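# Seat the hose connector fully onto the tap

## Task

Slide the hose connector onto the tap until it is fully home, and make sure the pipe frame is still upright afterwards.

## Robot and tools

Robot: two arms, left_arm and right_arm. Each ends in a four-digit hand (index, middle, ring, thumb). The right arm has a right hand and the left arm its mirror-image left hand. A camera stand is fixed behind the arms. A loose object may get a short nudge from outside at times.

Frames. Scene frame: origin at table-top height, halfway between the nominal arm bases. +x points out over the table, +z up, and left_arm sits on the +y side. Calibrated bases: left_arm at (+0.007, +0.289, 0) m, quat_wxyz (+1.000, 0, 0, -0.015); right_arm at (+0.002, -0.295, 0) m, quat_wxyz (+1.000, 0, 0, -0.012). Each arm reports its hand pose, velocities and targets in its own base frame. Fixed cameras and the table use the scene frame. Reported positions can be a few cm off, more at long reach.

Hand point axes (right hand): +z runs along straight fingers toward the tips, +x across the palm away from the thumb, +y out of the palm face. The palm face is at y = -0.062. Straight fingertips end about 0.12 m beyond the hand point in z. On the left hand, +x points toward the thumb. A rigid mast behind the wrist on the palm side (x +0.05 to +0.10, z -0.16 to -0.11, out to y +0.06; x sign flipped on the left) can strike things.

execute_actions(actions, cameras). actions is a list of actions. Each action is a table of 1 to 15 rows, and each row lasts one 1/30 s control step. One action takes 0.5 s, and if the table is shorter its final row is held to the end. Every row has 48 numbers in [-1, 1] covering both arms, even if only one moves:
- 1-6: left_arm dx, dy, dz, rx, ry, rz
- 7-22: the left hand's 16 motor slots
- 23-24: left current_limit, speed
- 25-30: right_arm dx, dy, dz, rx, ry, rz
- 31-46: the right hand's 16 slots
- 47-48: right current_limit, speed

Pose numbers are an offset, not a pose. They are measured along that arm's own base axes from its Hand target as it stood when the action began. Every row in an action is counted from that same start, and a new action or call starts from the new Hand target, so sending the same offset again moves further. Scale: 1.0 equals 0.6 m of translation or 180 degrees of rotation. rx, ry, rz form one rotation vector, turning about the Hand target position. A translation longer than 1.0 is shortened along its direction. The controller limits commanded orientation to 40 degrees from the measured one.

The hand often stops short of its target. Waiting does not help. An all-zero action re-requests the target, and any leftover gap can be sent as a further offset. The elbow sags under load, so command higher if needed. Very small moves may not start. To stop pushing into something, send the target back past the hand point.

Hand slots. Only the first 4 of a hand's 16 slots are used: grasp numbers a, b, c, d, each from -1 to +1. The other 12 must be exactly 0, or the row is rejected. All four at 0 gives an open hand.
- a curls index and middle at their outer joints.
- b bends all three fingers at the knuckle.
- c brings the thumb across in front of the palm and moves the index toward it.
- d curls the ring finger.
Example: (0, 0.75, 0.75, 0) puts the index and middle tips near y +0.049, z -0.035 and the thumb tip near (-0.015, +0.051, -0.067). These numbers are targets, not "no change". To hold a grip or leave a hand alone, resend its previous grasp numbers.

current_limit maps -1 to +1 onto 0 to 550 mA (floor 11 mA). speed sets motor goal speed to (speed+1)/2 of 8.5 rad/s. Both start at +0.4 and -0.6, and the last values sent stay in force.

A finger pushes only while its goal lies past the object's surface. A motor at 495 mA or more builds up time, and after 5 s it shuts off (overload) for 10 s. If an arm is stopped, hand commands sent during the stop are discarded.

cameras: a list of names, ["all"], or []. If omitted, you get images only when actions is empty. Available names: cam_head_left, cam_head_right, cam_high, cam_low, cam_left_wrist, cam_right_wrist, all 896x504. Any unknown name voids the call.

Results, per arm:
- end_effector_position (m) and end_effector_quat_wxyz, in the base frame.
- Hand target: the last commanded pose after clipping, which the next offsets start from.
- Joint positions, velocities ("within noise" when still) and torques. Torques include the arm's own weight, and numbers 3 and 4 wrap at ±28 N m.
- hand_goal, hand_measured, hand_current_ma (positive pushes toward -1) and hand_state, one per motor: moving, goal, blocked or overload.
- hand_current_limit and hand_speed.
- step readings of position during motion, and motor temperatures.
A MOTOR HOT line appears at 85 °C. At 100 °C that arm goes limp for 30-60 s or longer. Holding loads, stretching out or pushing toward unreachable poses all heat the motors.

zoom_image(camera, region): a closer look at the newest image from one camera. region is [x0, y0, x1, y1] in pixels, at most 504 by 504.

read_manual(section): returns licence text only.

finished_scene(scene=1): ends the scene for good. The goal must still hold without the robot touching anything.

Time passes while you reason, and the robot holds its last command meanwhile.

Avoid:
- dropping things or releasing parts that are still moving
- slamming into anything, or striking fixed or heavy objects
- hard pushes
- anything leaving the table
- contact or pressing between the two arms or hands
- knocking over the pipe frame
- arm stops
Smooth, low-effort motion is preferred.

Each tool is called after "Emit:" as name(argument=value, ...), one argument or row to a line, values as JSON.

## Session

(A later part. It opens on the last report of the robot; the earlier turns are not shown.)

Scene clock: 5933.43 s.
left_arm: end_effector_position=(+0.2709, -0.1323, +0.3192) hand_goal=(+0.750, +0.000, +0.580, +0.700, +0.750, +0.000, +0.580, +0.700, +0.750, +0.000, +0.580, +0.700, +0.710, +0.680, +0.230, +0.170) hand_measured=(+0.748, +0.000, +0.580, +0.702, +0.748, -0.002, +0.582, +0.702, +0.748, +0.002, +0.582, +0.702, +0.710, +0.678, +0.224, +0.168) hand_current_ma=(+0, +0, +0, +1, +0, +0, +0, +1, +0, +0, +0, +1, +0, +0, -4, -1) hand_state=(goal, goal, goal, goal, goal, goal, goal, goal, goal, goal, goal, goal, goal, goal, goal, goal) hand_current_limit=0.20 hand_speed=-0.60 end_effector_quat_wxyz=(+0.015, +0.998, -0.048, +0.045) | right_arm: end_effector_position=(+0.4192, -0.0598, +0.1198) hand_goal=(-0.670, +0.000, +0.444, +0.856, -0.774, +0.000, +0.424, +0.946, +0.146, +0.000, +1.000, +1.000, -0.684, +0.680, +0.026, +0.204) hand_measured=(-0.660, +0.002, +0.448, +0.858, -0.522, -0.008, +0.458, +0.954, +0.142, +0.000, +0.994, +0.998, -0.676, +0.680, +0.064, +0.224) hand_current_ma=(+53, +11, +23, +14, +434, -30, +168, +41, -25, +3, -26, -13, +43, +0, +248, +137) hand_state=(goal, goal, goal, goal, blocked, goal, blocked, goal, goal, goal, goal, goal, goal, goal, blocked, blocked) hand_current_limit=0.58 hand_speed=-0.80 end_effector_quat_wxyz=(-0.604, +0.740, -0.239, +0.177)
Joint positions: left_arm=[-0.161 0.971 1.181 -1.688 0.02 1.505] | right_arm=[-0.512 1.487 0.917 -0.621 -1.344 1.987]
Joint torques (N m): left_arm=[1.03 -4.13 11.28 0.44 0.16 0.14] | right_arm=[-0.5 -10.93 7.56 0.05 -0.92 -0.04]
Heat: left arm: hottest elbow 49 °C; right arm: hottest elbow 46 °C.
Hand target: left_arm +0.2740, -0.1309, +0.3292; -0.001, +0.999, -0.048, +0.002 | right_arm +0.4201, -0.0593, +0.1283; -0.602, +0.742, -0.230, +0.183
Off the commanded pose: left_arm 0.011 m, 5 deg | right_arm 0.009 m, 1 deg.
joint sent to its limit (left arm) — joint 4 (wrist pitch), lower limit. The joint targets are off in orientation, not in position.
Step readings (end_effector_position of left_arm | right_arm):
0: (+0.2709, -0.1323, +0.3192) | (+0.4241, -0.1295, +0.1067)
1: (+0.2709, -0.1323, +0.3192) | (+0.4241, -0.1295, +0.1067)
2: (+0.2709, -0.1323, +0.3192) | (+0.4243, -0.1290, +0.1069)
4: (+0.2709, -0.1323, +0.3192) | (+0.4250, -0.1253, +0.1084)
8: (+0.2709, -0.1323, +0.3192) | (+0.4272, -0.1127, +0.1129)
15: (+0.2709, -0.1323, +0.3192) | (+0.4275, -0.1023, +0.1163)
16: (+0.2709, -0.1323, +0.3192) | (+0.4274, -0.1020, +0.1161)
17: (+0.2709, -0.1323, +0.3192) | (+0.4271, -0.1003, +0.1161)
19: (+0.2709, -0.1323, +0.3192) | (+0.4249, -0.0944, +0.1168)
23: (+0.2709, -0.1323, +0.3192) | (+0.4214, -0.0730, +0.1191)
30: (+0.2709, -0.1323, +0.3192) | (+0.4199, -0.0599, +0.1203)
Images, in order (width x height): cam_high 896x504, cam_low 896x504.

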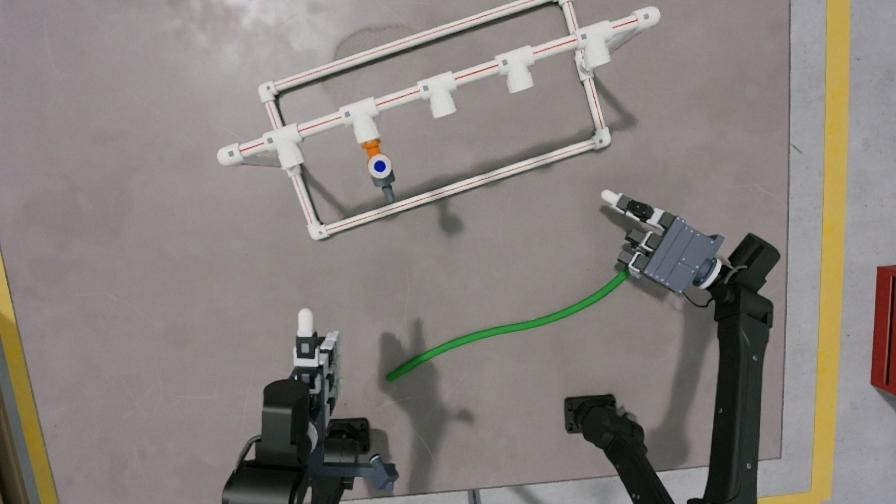

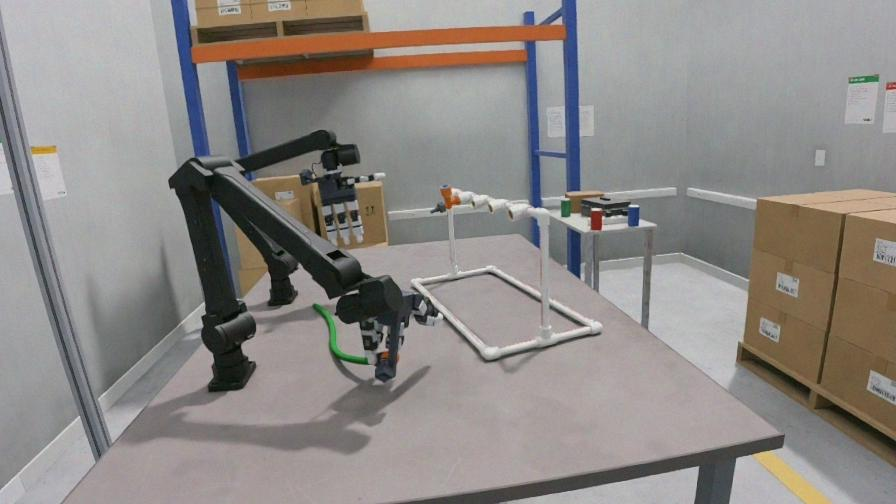

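Emit:
zoom_image(
  camera="cam_low",
  region=[330, 300, 430, 400],
)

Emit:
execute_actions(
  actions=[],
  cameras=["cam_right_wrist","cam_head_right"],
)

Scaled by 5.040.

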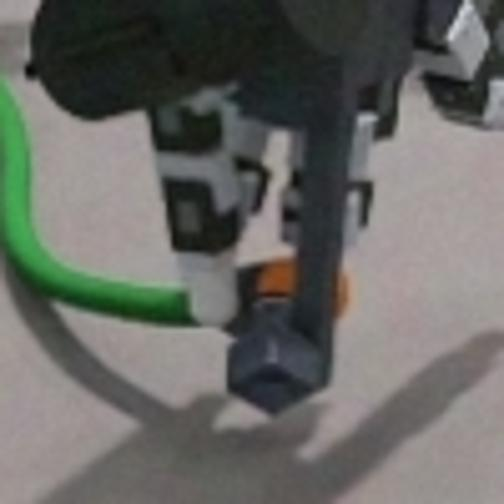

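Scene clock: 5943.20 s.
left_arm: end_effector_position=(+0.2709, -0.1323, +0.3192) hand_goal=(+0.750, +0.000, +0.580, +0.700, +0.750, +0.000, +0.580, +0.700, +0.750, +0.000, +0.580, +0.700, +0.710, +0.680, +0.230, +0.170) hand_measured=(+0.748, +0.000, +0.580, +0.702, +0.748, -0.002, +0.582, +0.702, +0.748, +0.002, +0.582, +0.702, +0.710, +0.678, +0.224, +0.168) hand_current_ma=(+0, +0, +0, +1, +0, +0, +0, +1, +0, +0, +0, +1, +0, +0, -4, -1) hand_state=(goal, goal, goal, goal, goal, goal, goal, goal, goal, goal, goal, goal, goal, goal, goal, goal) hand_current_limit=0.20 hand_speed=-0.60 end_effector_quat_wxyz=(+0.015, +0.998, -0.048, +0.045) | right_arm: end_effector_position=(+0.4192, -0.0598, +0.1197) hand_goal=(-0.670, +0.000, +0.444, +0.856, -0.774, +0.000, +0.424, +0.946, +0.146, +0.000, +1.000, +1.000, -0.684, +0.680, +0.026, +0.204) hand_measured=(-0.660, +0.002, +0.448, +0.858, -0.522, -0.008, +0.458, +0.954, +0.142, +0.000, +0.994, +0.998, -0.676, +0.680, +0.064, +0.224) hand_current_ma=(+53, +11, +23, +14, +435, -30, +168, +41, -25, +3, -26, -13, +44, +0, +248, +137) hand_state=(goal, goal, goal, goal, blocked, goal, blocked, goal, goal, goal, goal, goal, goal, goal, blocked, blocked) hand_current_limit=0.58 hand_speed=-0.80 end_effector_quat_wxyz=(-0.604, +0.740, -0.239, +0.177)
Joint positions: left_arm=[-0.161 0.971 1.181 -1.688 0.02 1.505] | right_arm=[-0.512 1.487 0.917 -0.621 -1.344 1.987]
Joint velocities: within noise
Joint torques (N m): left_arm=[1.32 -4.48 11.33 0.35 0.14 0.16] | right_arm=[-0.5 -10.93 7.56 0.03 -0.92 -0.04]
Motor temperatures (°C): left_arm=[26 28 49 26 27 27] | right_arm=[26 32 46 26 28 25]
Heat: left arm: hottest elbow 49 °C; right arm: hottest elbow 46 °C.
Hand target: left_arm +0.2740, -0.1309, +0.3292; -0.001, +0.999, -0.048, +0.002 | right_arm +0.4201, -0.0593, +0.1283; -0.602, +0.742, -0.230, +0.183
Off the commanded pose: left_arm 0.011 m, 5 deg | right_arm 0.009 m, 1 deg.
camera_calibration:
cam_right_wrist: T_world_to_cam=[[-0.744451, 0.303428, -0.594747, 0.428784], [-0.66661, -0.28745, 0.687752, 0.132498], [0.0377232, 0.908462, 0.416261, 0.117138], [0, 0, 0, 1]] pos_world=[0.403115, -0.198434, 0.115132]
Images, in order (width x height): cam_head_right 896x504, cam_right_wrist 896x504.

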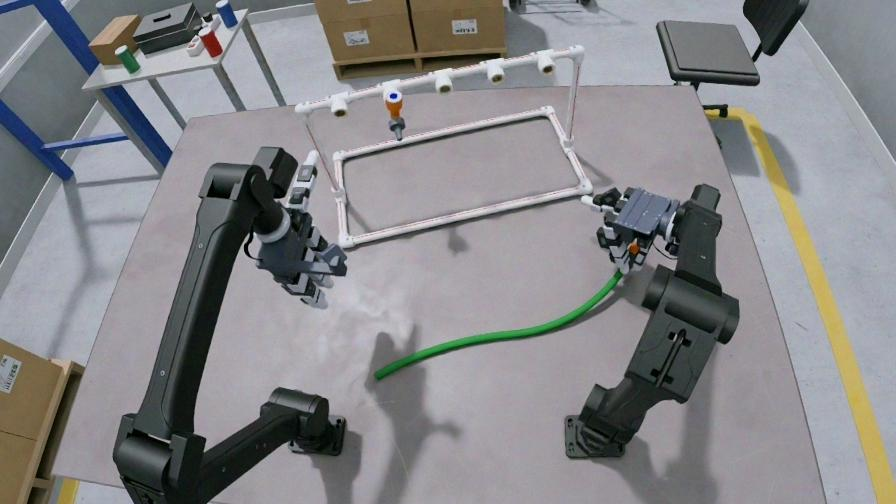

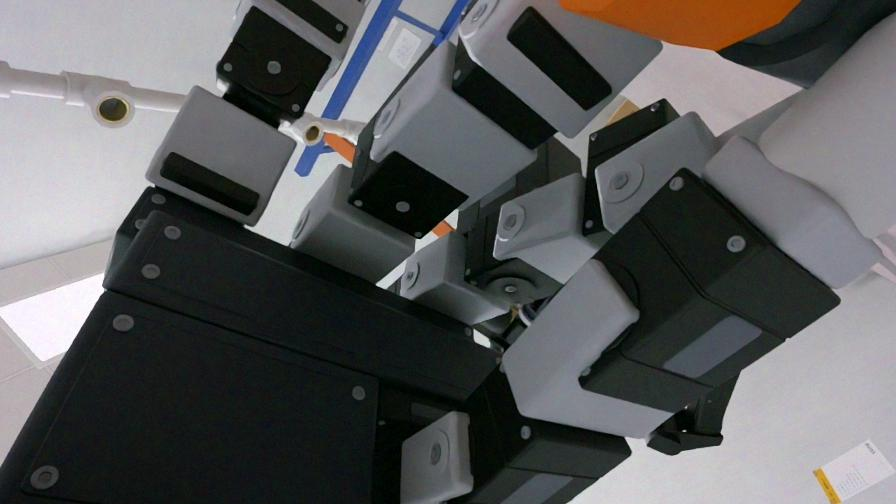

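Emit:
zoom_image(
  camera="cam_head_right",
  region=[580, 180, 680, 290],
)

Emit:
zoom_image(
  camera="cam_right_wrist",
  region=[560, 0, 896, 200],
)

Scaled by 4.582.

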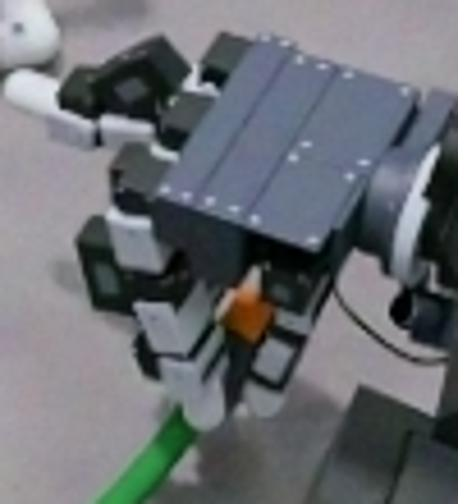

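Scaled by 1.500.

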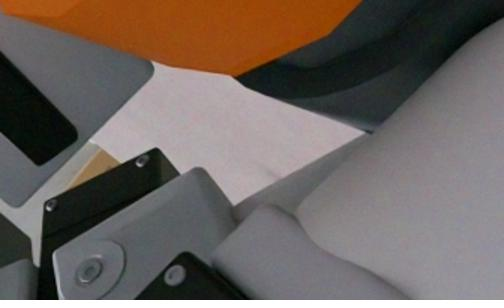

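Emit:
execute_actions(
  actions=[
    [[0,0,0,0,0,0,0,0,0,0,0,0,0,0,0,0,0,0,0,0,0,0,0.2,-0.6,0,0,-0.05,0,0,0,0.0,0.74,0.82,-0.8,0,0,0,0,0,0,0,0,0,0,0,0,0.58,-0.8]],
    [[0,0,0,0,0,0,0,0,0,0,0,0,0,0,0,0,0,0,0,0,0,0,0.2,-0.6,0.012,0.11,0.0,0,0,0.05,0.0,0.74,0.82,-0.8,0,0,0,0,0,0,0,0,0,0,0,0,0.58,-0.8]],
  ],
  cameras=["cam_low","cam_high","cam_head_right"],
)

Emit:
zoom_image(
  camera="cam_low",
  region=[330, 290, 430, 390],
)

Emit:
zoom_image(
  camera="cam_head_right",
  region=[560, 170, 680, 290],
)

Scene clock: 6124.23 s.
left_arm: end_effector_position=(+0.2709, -0.1323, +0.3192) hand_goal=(+0.750, +0.000, +0.580, +0.700, +0.750, +0.000, +0.580, +0.700, +0.750, +0.000, +0.580, +0.700, +0.710, +0.680, +0.230, +0.170) hand_measured=(+0.748, +0.000, +0.580, +0.702, +0.748, -0.002, +0.582, +0.702, +0.748, +0.002, +0.582, +0.702, +0.710, +0.678, +0.224, +0.168) hand_current_ma=(+0, +0, +0, +1, +0, +0, +0, +1, +0, +0, +0, +1, +0, +0, -4, -1) hand_state=(goal, goal, goal, goal, goal, goal, goal, goal, goal, goal, goal, goal, goal, goal, goal, goal) hand_current_limit=0.20 hand_speed=-0.60 end_effector_quat_wxyz=(+0.015, +0.998, -0.048, +0.045) | right_arm: end_effector_position=(+0.4240, +0.0097, +0.1038) hand_goal=(-0.616, +0.000, +0.432, +0.848, -0.704, +0.000, +0.432, +0.946, +0.206, +0.000, +1.000, +1.000, -0.684, +0.680, +0.026, +0.196) hand_measured=(-0.618, +0.002, +0.430, +0.848, -0.524, -0.010, +0.458, +0.956, +0.192, +0.000, +0.994, +0.998, -0.674, +0.680, +0.064, +0.220) hand_current_ma=(-10, +12, -10, +2, +435, -39, +128, +50, -72, +3, -26, -13, +54, +0, +248, +156) hand_state=(goal, goal, goal, goal, blocked, goal, blocked, goal, goal, goal, goal, goal, goal, goal, blocked, blocked) hand_current_limit=0.58 hand_speed=-0.80 end_effector_quat_wxyz=(-0.615, +0.758, -0.167, +0.135)
Joint positions: left_arm=[-0.161 0.971 1.181 -1.688 0.02 1.505] | right_arm=[-0.347 1.509 0.891 -0.569 -1.346 1.965]
Joint torques (N m): left_arm=[1.38 -4.07 11.32 0.46 0.15 0.18] | right_arm=[-0.97 -8.47 7.2 1.07 -0.83 0.09]
Heat: left arm: hottest elbow 49 °C; right arm: hottest elbow 43 °C.
Hand target: left_arm +0.2740, -0.1309, +0.3292; -0.001, +0.999, -0.048, +0.002 | right_arm +0.4273, +0.0067, +0.0982; -0.615, +0.758, -0.171, +0.135
Off the commanded pose: left_arm 0.011 m, 5 deg | right_arm 0.007 m, 0 deg.
joint sent to its limit (left arm) — joint 4 (wrist pitch), lower limit. The joint targets are off in orientation, not in position.
Step readings (end_effector_position of left_arm | right_arm):
0: (+0.2709, -0.1323, +0.3192) | (+0.4192, -0.0598, +0.1197)
1: (+0.2709, -0.1323, +0.3192) | (+0.4192, -0.0598, +0.1197)
2: (+0.2709, -0.1323, +0.3192) | (+0.4193, -0.0599, +0.1197)
4: (+0.2709, -0.1323, +0.3192) | (+0.4195, -0.0600, +0.1182)
8: (+0.2709, -0.1323, +0.3192) | (+0.4187, -0.0596, +0.1124)
15: (+0.2709, -0.1323, +0.3192) | (+0.4187, -0.0597, +0.1058)
16: (+0.2709, -0.1323, +0.3192) | (+0.4187, -0.0595, +0.1057)
17: (+0.2709, -0.1323, +0.3192) | (+0.4190, -0.0581, +0.1057)
19: (+0.2709, -0.1323, +0.3192) | (+0.4209, -0.0485, +0.1054)
23: (+0.2709, -0.1323, +0.3192) | (+0.4233, -0.0121, +0.1052)
30: (+0.2709, -0.1323, +0.3192) | (+0.4236, +0.0098, +0.1046)
Images, in order (width x height): cam_head_right 896x504, cam_high 896x504, cam_low 896x504.

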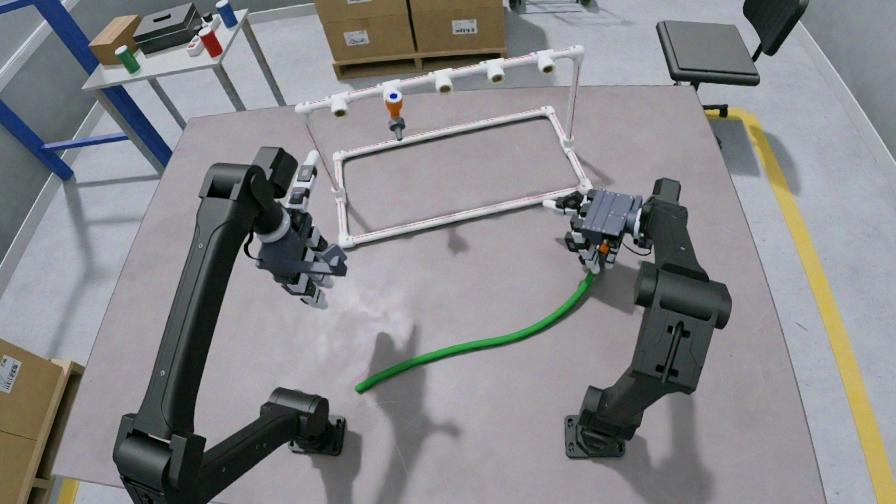

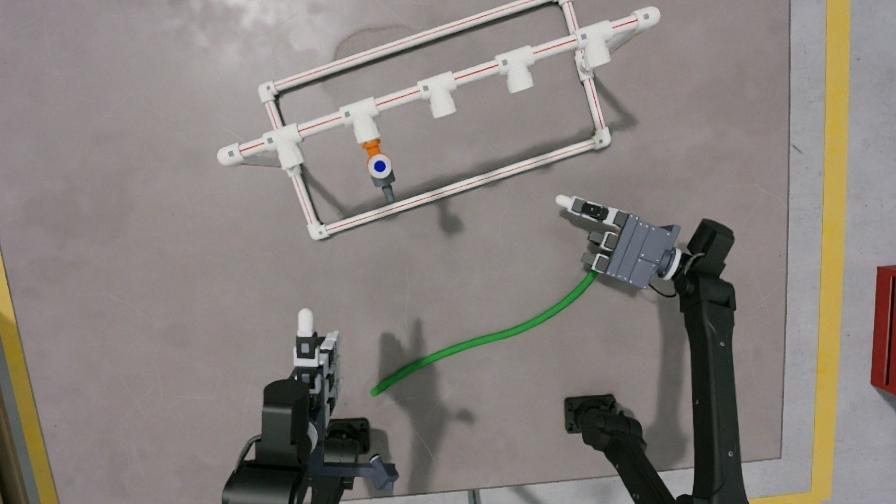

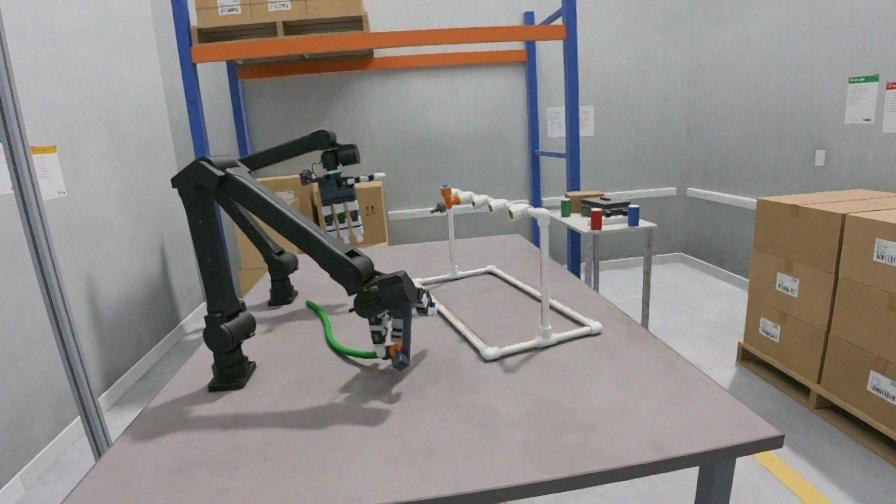

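Scaled by 5.040.

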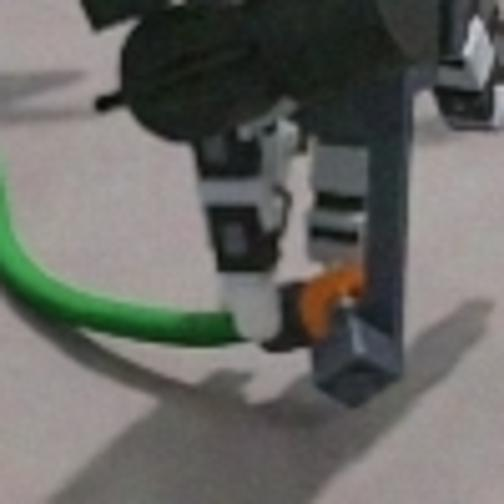

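Scaled by 4.200.

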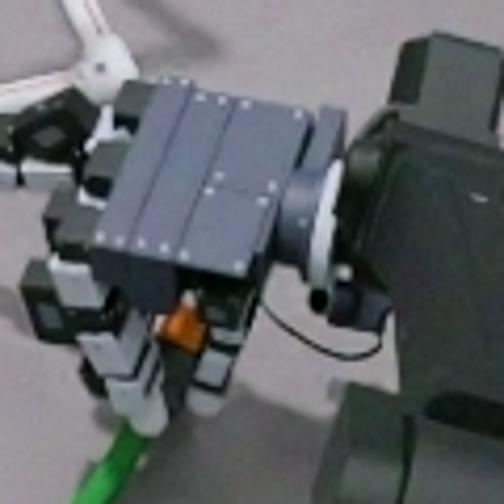

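Emit:
execute_actions(
  actions=[
    [[0,0,0,0,0,0,0,0,0,0,0,0,0,0,0,0,0,0,0,0,0,0,0.2,-0.6,0.014,0.125,0.0,0,0,0.05,0.0,0.74,0.82,-0.8,0,0,0,0,0,0,0,0,0,0,0,0,0.58,-0.8]],
    [[0,0,0,0,0,0,0,0,0,0,0,0,0,0,0,0,0,0,0,0,0,0,0.2,-0.6,0.012,0.125,0.0,0,0,0.05,0.0,0.74,0.82,-0.8,0,0,0,0,0,0,0,0,0,0,0,0,0.58,-0.8]],
  ],
  cameras=["cam_low","cam_high","cam_head_right"],
)

Emit:
zoom_image(
  camera="cam_low",
  region=[350, 260, 450, 360],
)

Emit:
zoom_image(
  camera="cam_head_right",
  region=[480, 170, 600, 290],
)

Scene clock: 6135.47 s.
left_arm: end_effector_position=(+0.2709, -0.1323, +0.3192) hand_goal=(+0.750, +0.000, +0.580, +0.700, +0.750, +0.000, +0.580, +0.700, +0.750, +0.000, +0.580, +0.700, +0.710, +0.680, +0.230, +0.170) hand_measured=(+0.748, +0.000, +0.580, +0.702, +0.748, -0.002, +0.582, +0.702, +0.748, +0.002, +0.582, +0.702, +0.710, +0.678, +0.224, +0.168) hand_current_ma=(+0, +0, +0, +1, +0, +0, +0, +1, +0, +0, +0, +1, +0, +0, -4, -1) hand_state=(goal, goal, goal, goal, goal, goal, goal, goal, goal, goal, goal, goal, goal, goal, goal, goal) hand_current_limit=0.20 hand_speed=-0.60 end_effector_quat_wxyz=(+0.015, +0.998, -0.048, +0.045) | right_arm: end_effector_position=(+0.4170, +0.1592, +0.0882) hand_goal=(-0.616, +0.000, +0.432, +0.848, -0.704, +0.000, +0.432, +0.946, +0.206, +0.000, +1.000, +1.000, -0.684, +0.680, +0.026, +0.196) hand_measured=(-0.614, +0.004, +0.432, +0.848, -0.544, -0.016, +0.458, +0.956, +0.194, +0.000, +0.994, +0.998, -0.668, +0.680, +0.064, +0.220) hand_current_ma=(+13, +18, -2, +2, +434, -71, +128, +51, -65, +3, -26, -13, +75, +4, +247, +154) hand_state=(goal, goal, goal, goal, blocked, goal, blocked, goal, goal, goal, goal, goal, goal, goal, blocked, blocked) hand_current_limit=0.58 hand_speed=-0.80 end_effector_quat_wxyz=(-0.626, +0.778, -0.053, +0.014)
Joint positions: left_arm=[-0.161 0.971 1.181 -1.688 0.02 1.505] | right_arm=[0.015 1.587 0.928 -0.466 -1.33 2.075]
Joint torques (N m): left_arm=[1.55 -4.25 11.21 0.49 0.17 0.14] | right_arm=[-1.26 -9.41 10.62 1.02 -0.84 0.11]
Heat: left arm: hottest elbow 49 °C; right arm: hottest elbow 43 °C.
Hand target: left_arm +0.2740, -0.1309, +0.3292; -0.001, +0.999, -0.048, +0.002 | right_arm +0.4429, +0.1567, +0.0983; -0.628, +0.775, -0.051, +0.037
Off the commanded pose: left_arm 0.011 m, 5 deg | right_arm 0.028 m, 3 deg.
joint sent to its limit (left arm) — joint 4 (wrist pitch), lower limit. The joint targets are off in orientation, not in position.
joint sent to its limit (right arm) — joint 6 (wrist roll), upper limit. The joint targets still meet the commanded pose.
Step readings (end_effector_position of left_arm | right_arm):
0: (+0.2709, -0.1323, +0.3192) | (+0.4240, +0.0097, +0.1038)
1: (+0.2709, -0.1323, +0.3192) | (+0.4240, +0.0099, +0.1038)
2: (+0.2709, -0.1323, +0.3192) | (+0.4240, +0.0122, +0.1037)
4: (+0.2709, -0.1323, +0.3192) | (+0.4250, +0.0213, +0.1029)
8: (+0.2709, -0.1323, +0.3192) | (+0.4233, +0.0629, +0.1015)
15: (+0.2709, -0.1323, +0.3192) | (+0.4228, +0.0867, +0.0969)
16: (+0.2709, -0.1323, +0.3192) | (+0.4231, +0.0869, +0.0966)
17: (+0.2709, -0.1323, +0.3192) | (+0.4230, +0.0889, +0.0961)
19: (+0.2709, -0.1323, +0.3192) | (+0.4231, +0.0972, +0.0943)
23: (+0.2709, -0.1323, +0.3192) | (+0.4179, +0.1368, +0.0906)
30: (+0.2709, -0.1323, +0.3192) | (+0.4154, +0.1597, +0.0871)
Images, in order (width x height): cam_head_right 896x504, cam_high 896x504, cam_low 896x504.

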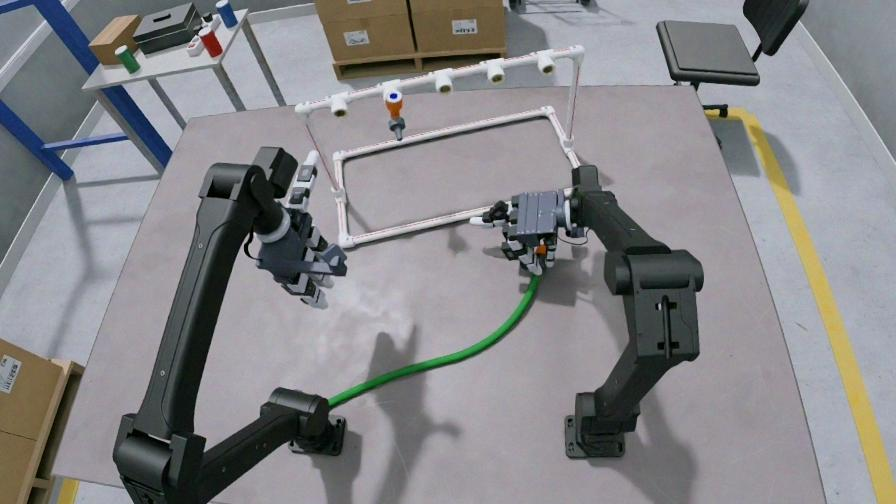

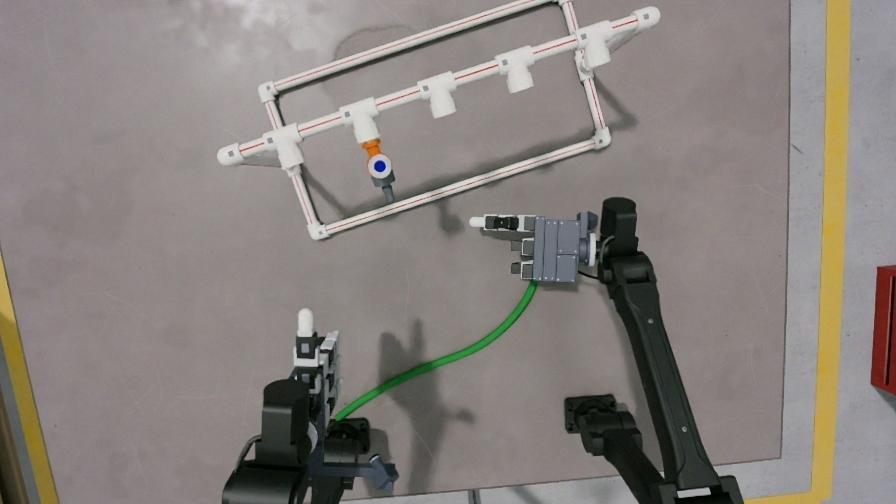

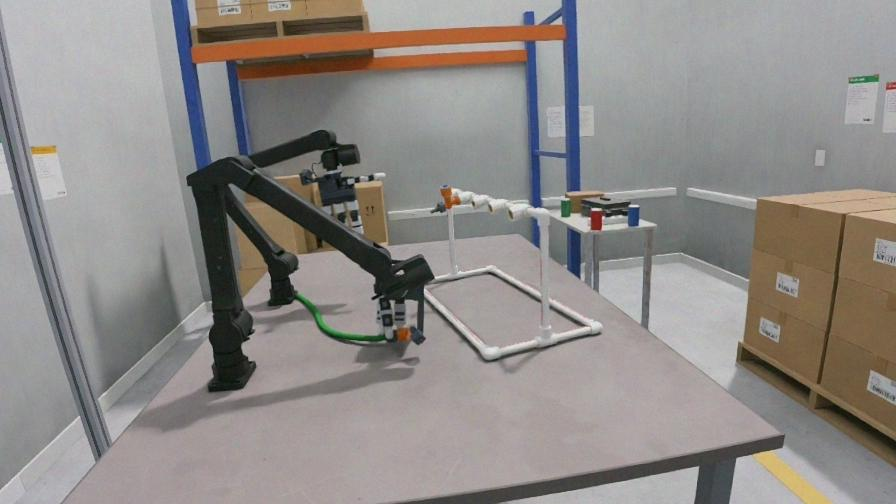

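Scaled by 5.040.

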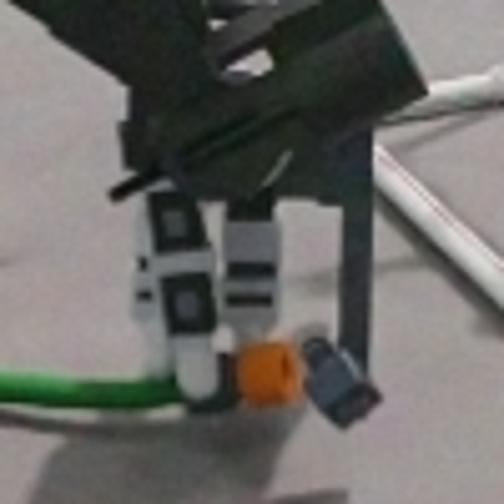

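Scaled by 4.200.

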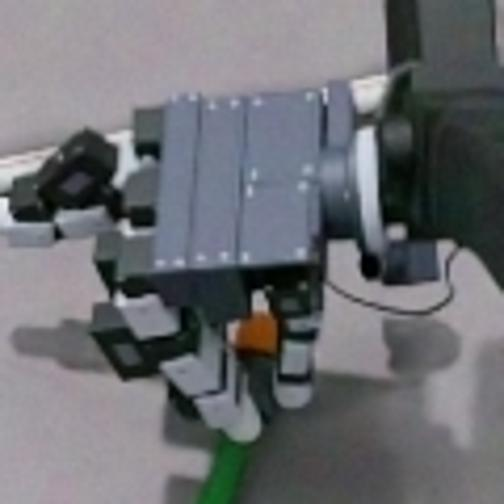

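Emit:
execute_actions(
  actions=[
    [[0,0,0,0,0,0,0,0,0,0,0,0,0,0,0,0,0,0,0,0,0,0,0.2,-0.6,-0.03,0.0,-0.03,0,0,0.0,0.0,0.74,0.82,-0.8,0,0,0,0,0,0,0,0,0,0,0,0,0.58,-0.8]],
  ],
  cameras=["cam_low"],
)

Emit:
zoom_image(
  camera="cam_low",
  region=[350, 260, 450, 360],
)

Scene clock: 6153.93 s.
left_arm: end_effector_position=(+0.2709, -0.1323, +0.3192) hand_goal=(+0.750, +0.000, +0.580, +0.700, +0.750, +0.000, +0.580, +0.700, +0.750, +0.000, +0.580, +0.700, +0.710, +0.680, +0.230, +0.170) hand_measured=(+0.748, +0.000, +0.580, +0.702, +0.748, -0.002, +0.582, +0.702, +0.748, +0.002, +0.582, +0.702, +0.710, +0.678, +0.224, +0.168) hand_current_ma=(+0, +0, +0, +1, +0, +0, +0, +1, +0, +0, +0, +1, +0, +0, -4, -1) hand_state=(goal, goal, goal, goal, goal, goal, goal, goal, goal, goal, goal, goal, goal, goal, goal, goal) hand_current_limit=0.20 hand_speed=-0.60 end_effector_quat_wxyz=(+0.015, +0.998, -0.048, +0.045) | right_arm: end_effector_position=(+0.4245, +0.1592, +0.0868) hand_goal=(-0.616, +0.000, +0.432, +0.848, -0.704, +0.000, +0.432, +0.946, +0.206, +0.000, +1.000, +1.000, -0.684, +0.680, +0.026, +0.196) hand_measured=(-0.612, +0.006, +0.432, +0.848, -0.554, -0.016, +0.458, +0.956, +0.194, +0.000, +0.994, +0.998, -0.668, +0.680, +0.064, +0.220) hand_current_ma=(+18, +21, +1, +2, +435, -71, +128, +51, -65, +3, -26, -13, +81, +5, +247, +154) hand_state=(goal, goal, goal, goal, blocked, goal, blocked, goal, goal, goal, goal, goal, goal, goal, blocked, blocked) hand_current_limit=0.58 hand_speed=-0.80 end_effector_quat_wxyz=(-0.627, +0.777, -0.038, +0.034)
Joint positions: left_arm=[-0.161 0.971 1.181 -1.688 0.02 1.505] | right_arm=[0.015 1.587 0.919 -0.405 -1.329 2.077]
Joint torques (N m): left_arm=[1.03 -3.9 11.32 0.42 0.14 0.16] | right_arm=[-1.2 -9.76 6.45 1.16 -0.83 0.1]
Heat: left arm: hottest elbow 49 °C; right arm: hottest elbow 44 °C.
Hand target: left_arm +0.2740, -0.1309, +0.3292; -0.001, +0.999, -0.048, +0.002 | right_arm +0.4249, +0.1567, +0.0803; -0.628, +0.775, -0.050, +0.037
Off the commanded pose: left_arm 0.011 m, 5 deg | right_arm 0.007 m, 1 deg.
joint sent to its limit (left arm) — joint 4 (wrist pitch), lower limit. The joint targets are off in orientation, not in position.
joint sent to its limit (right arm) — joint 6 (wrist roll), upper limit. The joint targets still meet the commanded pose.
Step readings (end_effector_position of left_arm | right_arm):
0: (+0.2709, -0.1323, +0.3192) | (+0.4170, +0.1592, +0.0882)
1: (+0.2709, -0.1323, +0.3192) | (+0.4172, +0.1592, +0.0882)
2: (+0.2709, -0.1323, +0.3192) | (+0.4180, +0.1592, +0.0883)
4: (+0.2709, -0.1323, +0.3192) | (+0.4211, +0.1592, +0.0888)
8: (+0.2709, -0.1323, +0.3192) | (+0.4259, +0.1593, +0.0893)
15: (+0.2709, -0.1323, +0.3192) | (+0.4243, +0.1592, +0.0867)
Images, in order (width x height): cam_low 896x504.

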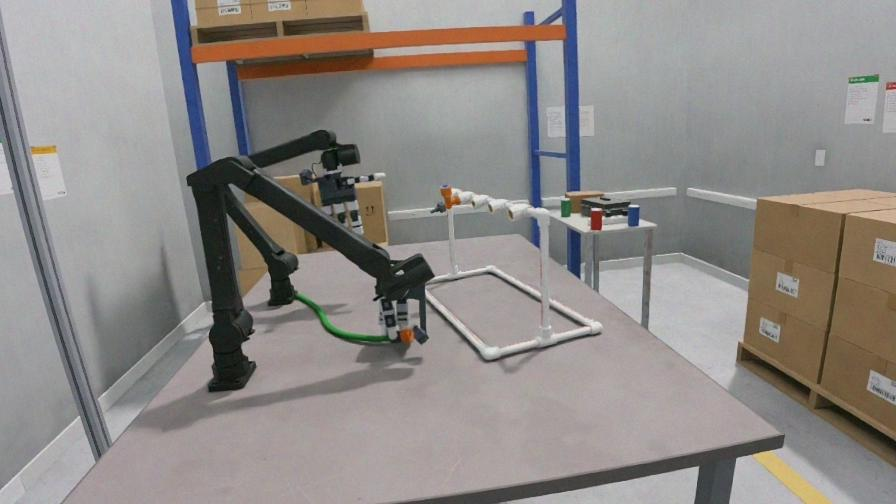

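Scaled by 5.040.

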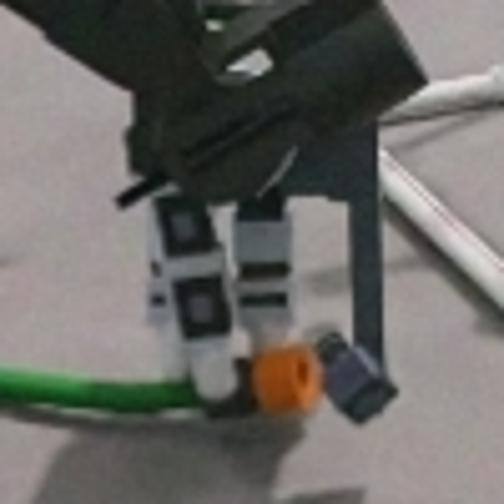

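Emit:
execute_actions(
  actions=[
    [[0,0,0,0,0,0,0,0,0,0,0,0,0,0,0,0,0,0,0,0,0,0,0.2,-0.6,0,0.0,-0.016,0,0,0.0,0.0,0.70,0.82,-0.8,0,0,0,0,0,0,0,0,0,0,0,0,0.58,-0.8]],
    [[0,0,0,0,0,0,0,0,0,0,0,0,0,0,0,0,0,0,0,0,0,0,0.2,-0.6,0,0.0,0,0,0,0.0,0.0,0.45,0.82,-0.8,0,0,0,0,0,0,0,0,0,0,0,0,0.4,-0.85]],
  ],
  cameras=["cam_low"],
)

Emit:
zoom_image(
  camera="cam_low",
  region=[350, 260, 450, 360],
)

Scene clock: 6162.57 s.
left_arm: end_effector_position=(+0.2709, -0.1323, +0.3192) hand_goal=(+0.750, +0.000, +0.580, +0.700, +0.750, +0.000, +0.580, +0.700, +0.750, +0.000, +0.580, +0.700, +0.710, +0.680, +0.230, +0.170) hand_measured=(+0.748, +0.000, +0.580, +0.702, +0.748, -0.002, +0.582, +0.702, +0.748, +0.002, +0.582, +0.702, +0.710, +0.678, +0.224, +0.168) hand_current_ma=(+0, +0, +0, +1, +0, +0, +0, +1, +0, +0, +0, +1, +0, +0, -4, -1) hand_state=(goal, goal, goal, goal, goal, goal, goal, goal, goal, goal, goal, goal, goal, goal, goal, goal) hand_current_limit=0.20 hand_speed=-0.60 end_effector_quat_wxyz=(+0.015, +0.998, -0.048, +0.045) | right_arm: end_effector_position=(+0.4273, +0.1583, +0.0856) hand_goal=(-0.224, +0.000, +0.344, +0.790, -0.198, +0.000, +0.490, +0.946, +0.640, +0.000, +1.000, +1.000, -0.684, +0.680, +0.026, +0.138) hand_measured=(-0.444, -0.002, +0.324, +0.780, -0.206, -0.004, +0.488, +0.948, +0.620, +0.000, +0.994, +0.998, -0.684, +0.680, +0.036, +0.142) hand_current_ma=(-385, -6, -98, -48, -42, -13, -6, +13, -103, +3, -26, -13, +5, +5, +61, +24) hand_state=(blocked, goal, blocked, goal, goal, goal, goal, goal, goal, goal, goal, goal, goal, goal, goal, goal) hand_current_limit=0.40 hand_speed=-0.85 end_effector_quat_wxyz=(-0.629, +0.776, -0.034, +0.041)
Joint positions: left_arm=[-0.161 0.971 1.181 -1.688 0.02 1.505] | right_arm=[0.012 1.589 0.914 -0.377 -1.332 2.081]
Joint torques (N m): left_arm=[1.49 -4.31 11.33 0.34 0.16 0.15] | right_arm=[-0.97 -8.82 6.06 1.13 -0.74 0.05]
Heat: left arm: hottest elbow 49 °C; right arm: hottest elbow 44 °C.
Hand target: left_arm +0.2740, -0.1309, +0.3292; -0.001, +0.999, -0.048, +0.002 | right_arm +0.4249, +0.1568, +0.0707; -0.628, +0.775, -0.050, +0.037
Off the commanded pose: left_arm 0.011 m, 5 deg | right_arm 0.015 m, 2 deg.
joint sent to its limit (left arm) — joint 4 (wrist pitch), lower limit. The joint targets are off in orientation, not in position.
joint sent to its limit (right arm) — joint 6 (wrist roll), upper limit. The joint targets still meet the commanded pose.
Step readings (end_effector_position of left_arm | right_arm):
0: (+0.2709, -0.1323, +0.3192) | (+0.4245, +0.1592, +0.0868)
1: (+0.2709, -0.1323, +0.3192) | (+0.4245, +0.1592, +0.0868)
2: (+0.2709, -0.1323, +0.3192) | (+0.4246, +0.1592, +0.0866)
4: (+0.2709, -0.1323, +0.3192) | (+0.4253, +0.1591, +0.0858)
8: (+0.2709, -0.1323, +0.3192) | (+0.4266, +0.1592, +0.0850)
15: (+0.2709, -0.1323, +0.3192) | (+0.4270, +0.1592, +0.0850)
16: (+0.2709, -0.1323, +0.3192) | (+0.4270, +0.1592, +0.0850)
17: (+0.2709, -0.1323, +0.3192) | (+0.4270, +0.1592, +0.0850)
19: (+0.2709, -0.1323, +0.3192) | (+0.4271, +0.1592, +0.0851)
23: (+0.2709, -0.1323, +0.3192) | (+0.4272, +0.1591, +0.0852)
30: (+0.2709, -0.1323, +0.3192) | (+0.4273, +0.1583, +0.0856)
Images, in order (width x height): cam_low 896x504.

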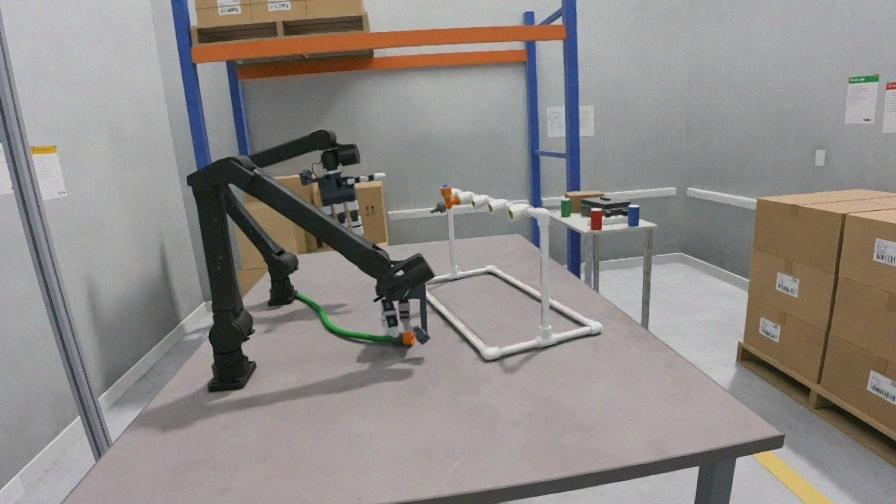

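Scaled by 5.040.

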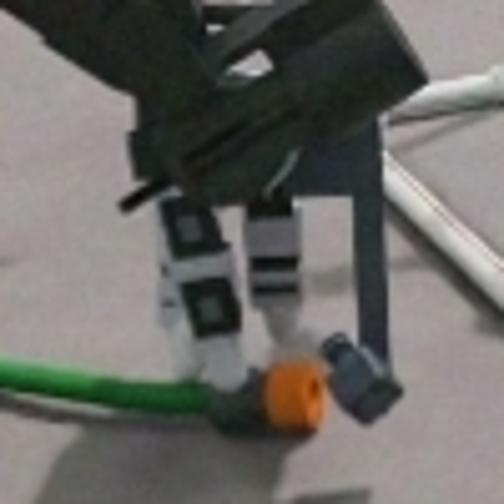

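Emit:
execute_actions(
  actions=[
    [[0,0,0,0,0,0,0,0,0,0,0,0,0,0,0,0,0,0,0,0,0,0,0.2,-0.6,0,0.0,0,0,0,0.0,0.0,0.56,0.82,-0.8,0,0,0,0,0,0,0,0,0,0,0,0,0.25,-0.8]],
    [[0,0,0,0,0,0,0,0,0,0,0,0,0,0,0,0,0,0,0,0,0,0,0.2,-0.6,0,0.0,0.1,0,0,0.0,0.0,0.56,0.82,-0.8,0,0,0,0,0,0,0,0,0,0,0,0,0.25,-0.8]],
  ],
  cameras=["cam_low"],
)

Emit:
zoom_image(
  camera="cam_low",
  region=[350, 260, 450, 360],
)

Scene clock: 6175.57 s.
left_arm: end_effector_position=(+0.2709, -0.1323, +0.3192) hand_goal=(+0.750, +0.000, +0.580, +0.700, +0.750, +0.000, +0.580, +0.700, +0.750, +0.000, +0.580, +0.700, +0.710, +0.680, +0.230, +0.170) hand_measured=(+0.748, +0.000, +0.580, +0.702, +0.748, -0.002, +0.582, +0.702, +0.748, +0.002, +0.582, +0.702, +0.710, +0.678, +0.224, +0.168) hand_current_ma=(+0, +0, +0, +1, +0, +0, +0, +1, +0, +0, +0, +1, +0, +0, -4, -1) hand_state=(goal, goal, goal, goal, goal, goal, goal, goal, goal, goal, goal, goal, goal, goal, goal, goal) hand_current_limit=0.20 hand_speed=-0.60 end_effector_quat_wxyz=(+0.015, +0.998, -0.048, +0.045) | right_arm: end_effector_position=(+0.4055, +0.1578, +0.1085) hand_goal=(-0.372, +0.000, +0.378, +0.812, -0.390, +0.000, +0.468, +0.946, +0.476, +0.000, +1.000, +1.000, -0.684, +0.680, +0.026, +0.160) hand_measured=(-0.374, -0.002, +0.376, +0.810, -0.388, -0.002, +0.470, +0.948, +0.470, +0.000, +0.994, +0.998, -0.686, +0.680, +0.028, +0.162) hand_current_ma=(-13, -7, -10, -12, +14, -12, +11, +13, -35, +3, -26, -13, -11, -3, +16, +14) hand_state=(goal, goal, goal, goal, goal, goal, goal, goal, goal, goal, goal, goal, goal, goal, goal, goal) hand_current_limit=0.25 hand_speed=-0.80 end_effector_quat_wxyz=(-0.626, +0.778, -0.058, +0.011)
Joint positions: left_arm=[-0.161 0.971 1.181 -1.688 0.02 1.505] | right_arm=[0.012 1.527 0.922 -0.524 -1.329 2.081]
Joint torques (N m): left_arm=[1.2 -4.25 11.28 0.43 0.17 0.15] | right_arm=[-0.97 -10.99 10.67 0.1 -0.91 0.07]
Heat: left arm: hottest elbow 49 °C; right arm: hottest elbow 44 °C.
Hand target: left_arm +0.2740, -0.1309, +0.3292; -0.001, +0.999, -0.048, +0.002 | right_arm +0.4249, +0.1568, +0.1307; -0.628, +0.775, -0.050, +0.037
Off the commanded pose: left_arm 0.011 m, 5 deg | right_arm 0.029 m, 3 deg.
joint sent to its limit (left arm) — joint 4 (wrist pitch), lower limit. The joint targets are off in orientation, not in position.
joint sent to its limit (right arm) — joint 6 (wrist roll), upper limit. The joint targets still meet the commanded pose.
Step readings (end_effector_position of left_arm | right_arm):
0: (+0.2709, -0.1323, +0.3192) | (+0.4273, +0.1583, +0.0856)
1: (+0.2709, -0.1323, +0.3192) | (+0.4273, +0.1583, +0.0856)
2: (+0.2709, -0.1323, +0.3192) | (+0.4273, +0.1583, +0.0856)
4: (+0.2709, -0.1323, +0.3192) | (+0.4274, +0.1582, +0.0855)
8: (+0.2709, -0.1323, +0.3192) | (+0.4274, +0.1581, +0.0853)
15: (+0.2709, -0.1323, +0.3192) | (+0.4274, +0.1581, +0.0853)
16: (+0.2709, -0.1323, +0.3192) | (+0.4274, +0.1581, +0.0853)
17: (+0.2709, -0.1323, +0.3192) | (+0.4263, +0.1581, +0.0850)
19: (+0.2709, -0.1323, +0.3192) | (+0.4195, +0.1579, +0.0859)
23: (+0.2709, -0.1323, +0.3192) | (+0.4080, +0.1578, +0.0939)
30: (+0.2709, -0.1323, +0.3192) | (+0.4055, +0.1578, +0.1080)
Images, in order (width x height): cam_low 896x504.

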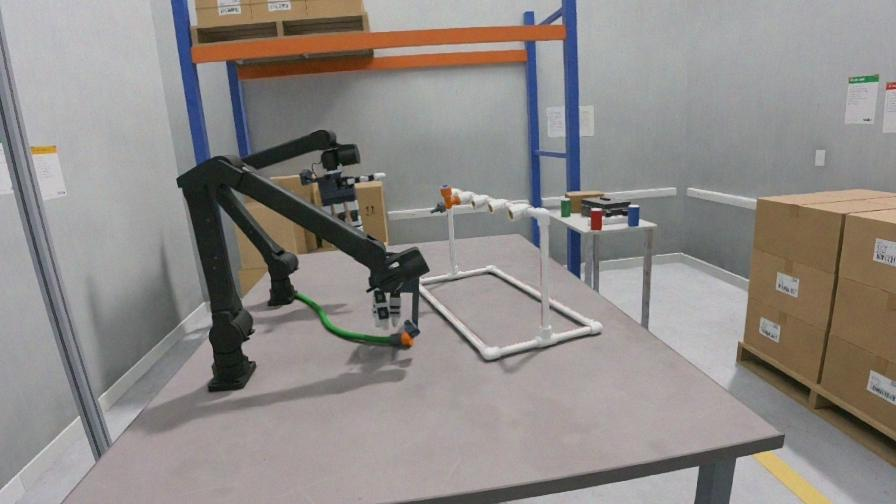

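Scaled by 5.040.

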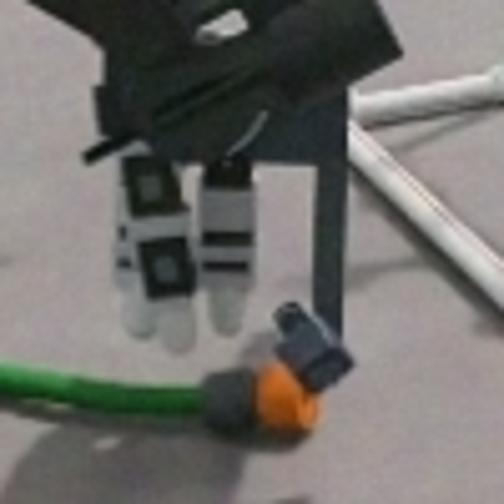

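Emit:
execute_actions(
  actions=[
    [[0,0,0,0,0,0,0,0,0,0,0,0,0,0,0,0,0,0,0,0,0,0,0.2,-0.6,-0.03,-0.1,0.04,0,0,0.0,0.0,0.2,0.80,-0.8,0,0,0,0,0,0,0,0,0,0,0,0,0.3,-0.8]],
    [[0,0,0,0,0,0,0,0,0,0,0,0,0,0,0,0,0,0,0,0,0,0,0.2,-0.6,0,-0.06,0.0,0,0,0.0,0.0,0.1,0.80,-0.8,0,0,0,0,0,0,0,0,0,0,0,0,0.3,-0.8]],
  ],
  cameras=["cam_low","cam_high"],
)

Emit:
zoom_image(
  camera="cam_high",
  region=[480, 190, 600, 310],
)

Emit:
zoom_image(
  camera="cam_low",
  region=[350, 290, 450, 390],
)

Scene clock: 6191.47 s.
left_arm: end_effector_position=(+0.2709, -0.1323, +0.3192) hand_goal=(+0.750, +0.000, +0.580, +0.700, +0.750, +0.000, +0.580, +0.700, +0.750, +0.000, +0.580, +0.700, +0.710, +0.680, +0.230, +0.170) hand_measured=(+0.748, +0.000, +0.580, +0.702, +0.748, -0.002, +0.582, +0.702, +0.748, +0.002, +0.582, +0.702, +0.710, +0.678, +0.224, +0.168) hand_current_ma=(+0, +0, +0, +1, +0, +0, +0, +1, +0, +0, +0, +1, +0, +0, -4, -1) hand_state=(goal, goal, goal, goal, goal, goal, goal, goal, goal, goal, goal, goal, goal, goal, goal, goal) hand_current_limit=0.20 hand_speed=-0.60 end_effector_quat_wxyz=(+0.015, +0.998, -0.048, +0.045) | right_arm: end_effector_position=(+0.3892, +0.0648, +0.1465) hand_goal=(+0.256, +0.000, +0.250, +0.720, +0.416, +0.000, +0.560, +0.940, +1.000, +0.000, +1.000, +1.000, -0.650, +0.680, +0.030, +0.070) hand_measured=(+0.240, -0.002, +0.252, +0.722, +0.394, -0.002, +0.556, +0.942, +0.982, +0.000, +0.994, +0.998, -0.652, +0.680, +0.030, +0.072) hand_current_ma=(-86, -7, +8, +12, -116, -12, -21, +12, -94, +3, -26, -13, -14, -3, -5, +15) hand_state=(goal, goal, goal, goal, blocked, goal, goal, goal, goal, goal, goal, goal, goal, goal, goal, goal) hand_current_limit=0.30 hand_speed=-0.80 end_effector_quat_wxyz=(-0.623, +0.777, -0.078, +0.043)
Joint positions: left_arm=[-0.161 0.971 1.181 -1.688 0.02 1.505] | right_arm=[-0.222 1.533 1.063 -1.334 -1.344 1.364]
Joint torques (N m): left_arm=[1.32 -3.9 11.32 0.49 0.17 0.16] | right_arm=[-0.5 -8.7 10.56 -0.8 -0.98 -0.11]
Heat: left arm: hottest elbow 49 °C; right arm: hottest elbow 46 °C.
Hand target: left_arm +0.2740, -0.1309, +0.3292; -0.001, +0.999, -0.048, +0.002 | right_arm +0.4068, +0.0607, +0.1547; -0.628, +0.775, -0.050, +0.037
Off the commanded pose: left_arm 0.011 m, 5 deg | right_arm 0.020 m, 3 deg.
joint sent to its limit (left arm) — joint 4 (wrist pitch), lower limit. The joint targets are off in orientation, not in position.
Step readings (end_effector_position of left_arm | right_arm):
0: (+0.2709, -0.1323, +0.3192) | (+0.4055, +0.1578, +0.1085)
1: (+0.2709, -0.1323, +0.3192) | (+0.4053, +0.1576, +0.1085)
2: (+0.2709, -0.1323, +0.3192) | (+0.4031, +0.1564, +0.1093)
4: (+0.2709, -0.1323, +0.3192) | (+0.3969, +0.1483, +0.1136)
8: (+0.2709, -0.1323, +0.3192) | (+0.3921, +0.1171, +0.1273)
15: (+0.2709, -0.1323, +0.3192) | (+0.3855, +0.0997, +0.1390)
16: (+0.2709, -0.1323, +0.3192) | (+0.3849, +0.0996, +0.1402)
17: (+0.2709, -0.1323, +0.3192) | (+0.3842, +0.0986, +0.1417)
19: (+0.2709, -0.1323, +0.3192) | (+0.3826, +0.0948, +0.1443)
23: (+0.2709, -0.1323, +0.3192) | (+0.3821, +0.0768, +0.1479)
30: (+0.2709, -0.1323, +0.3192) | (+0.3859, +0.0662, +0.1488)
Images, in order (width x height): cam_high 896x504, cam_low 896x504.

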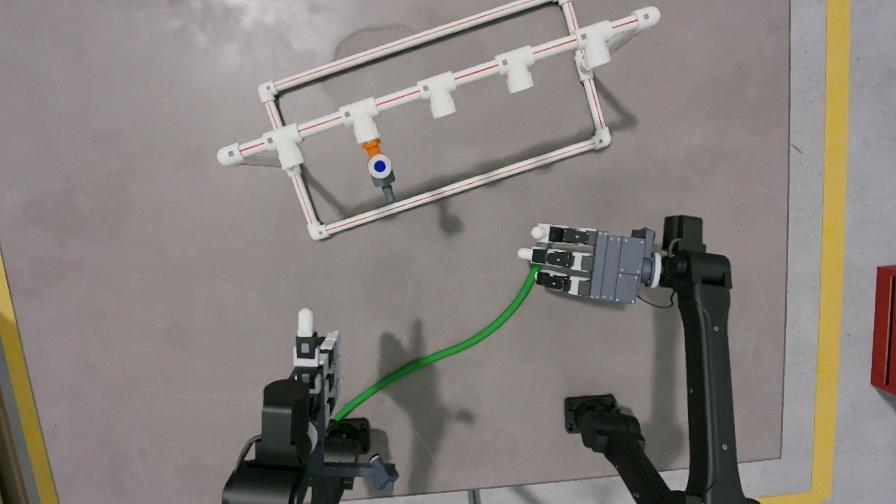

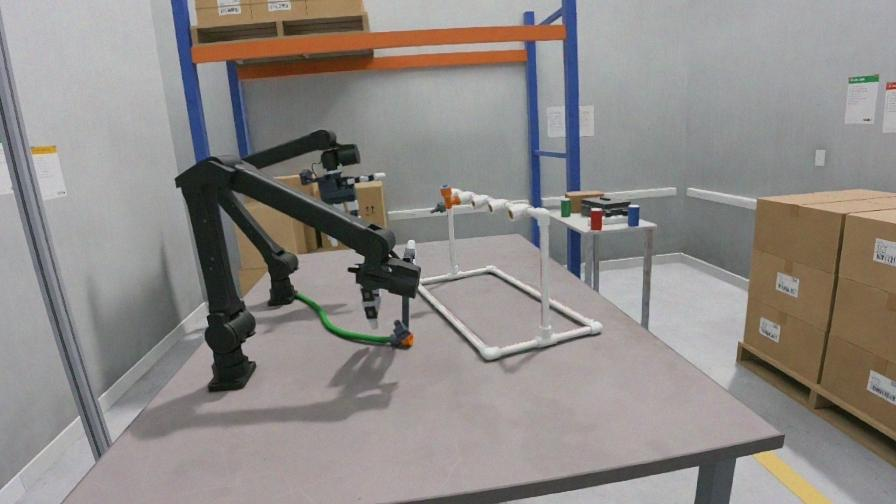

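Scaled by 4.200.

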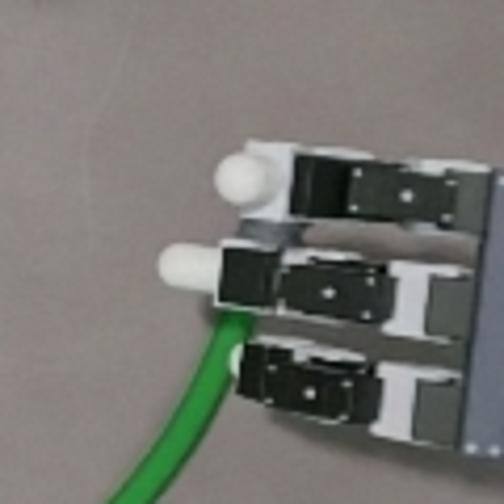

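Scaled by 5.040.

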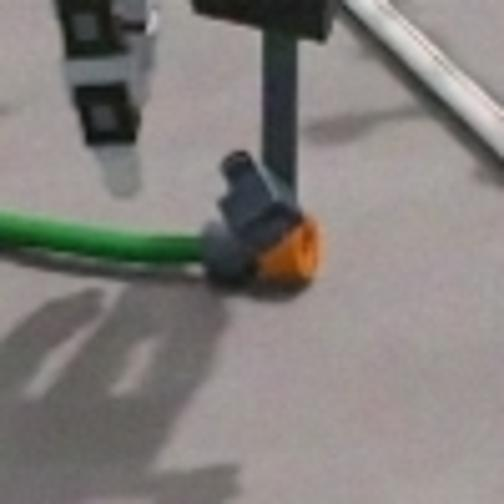

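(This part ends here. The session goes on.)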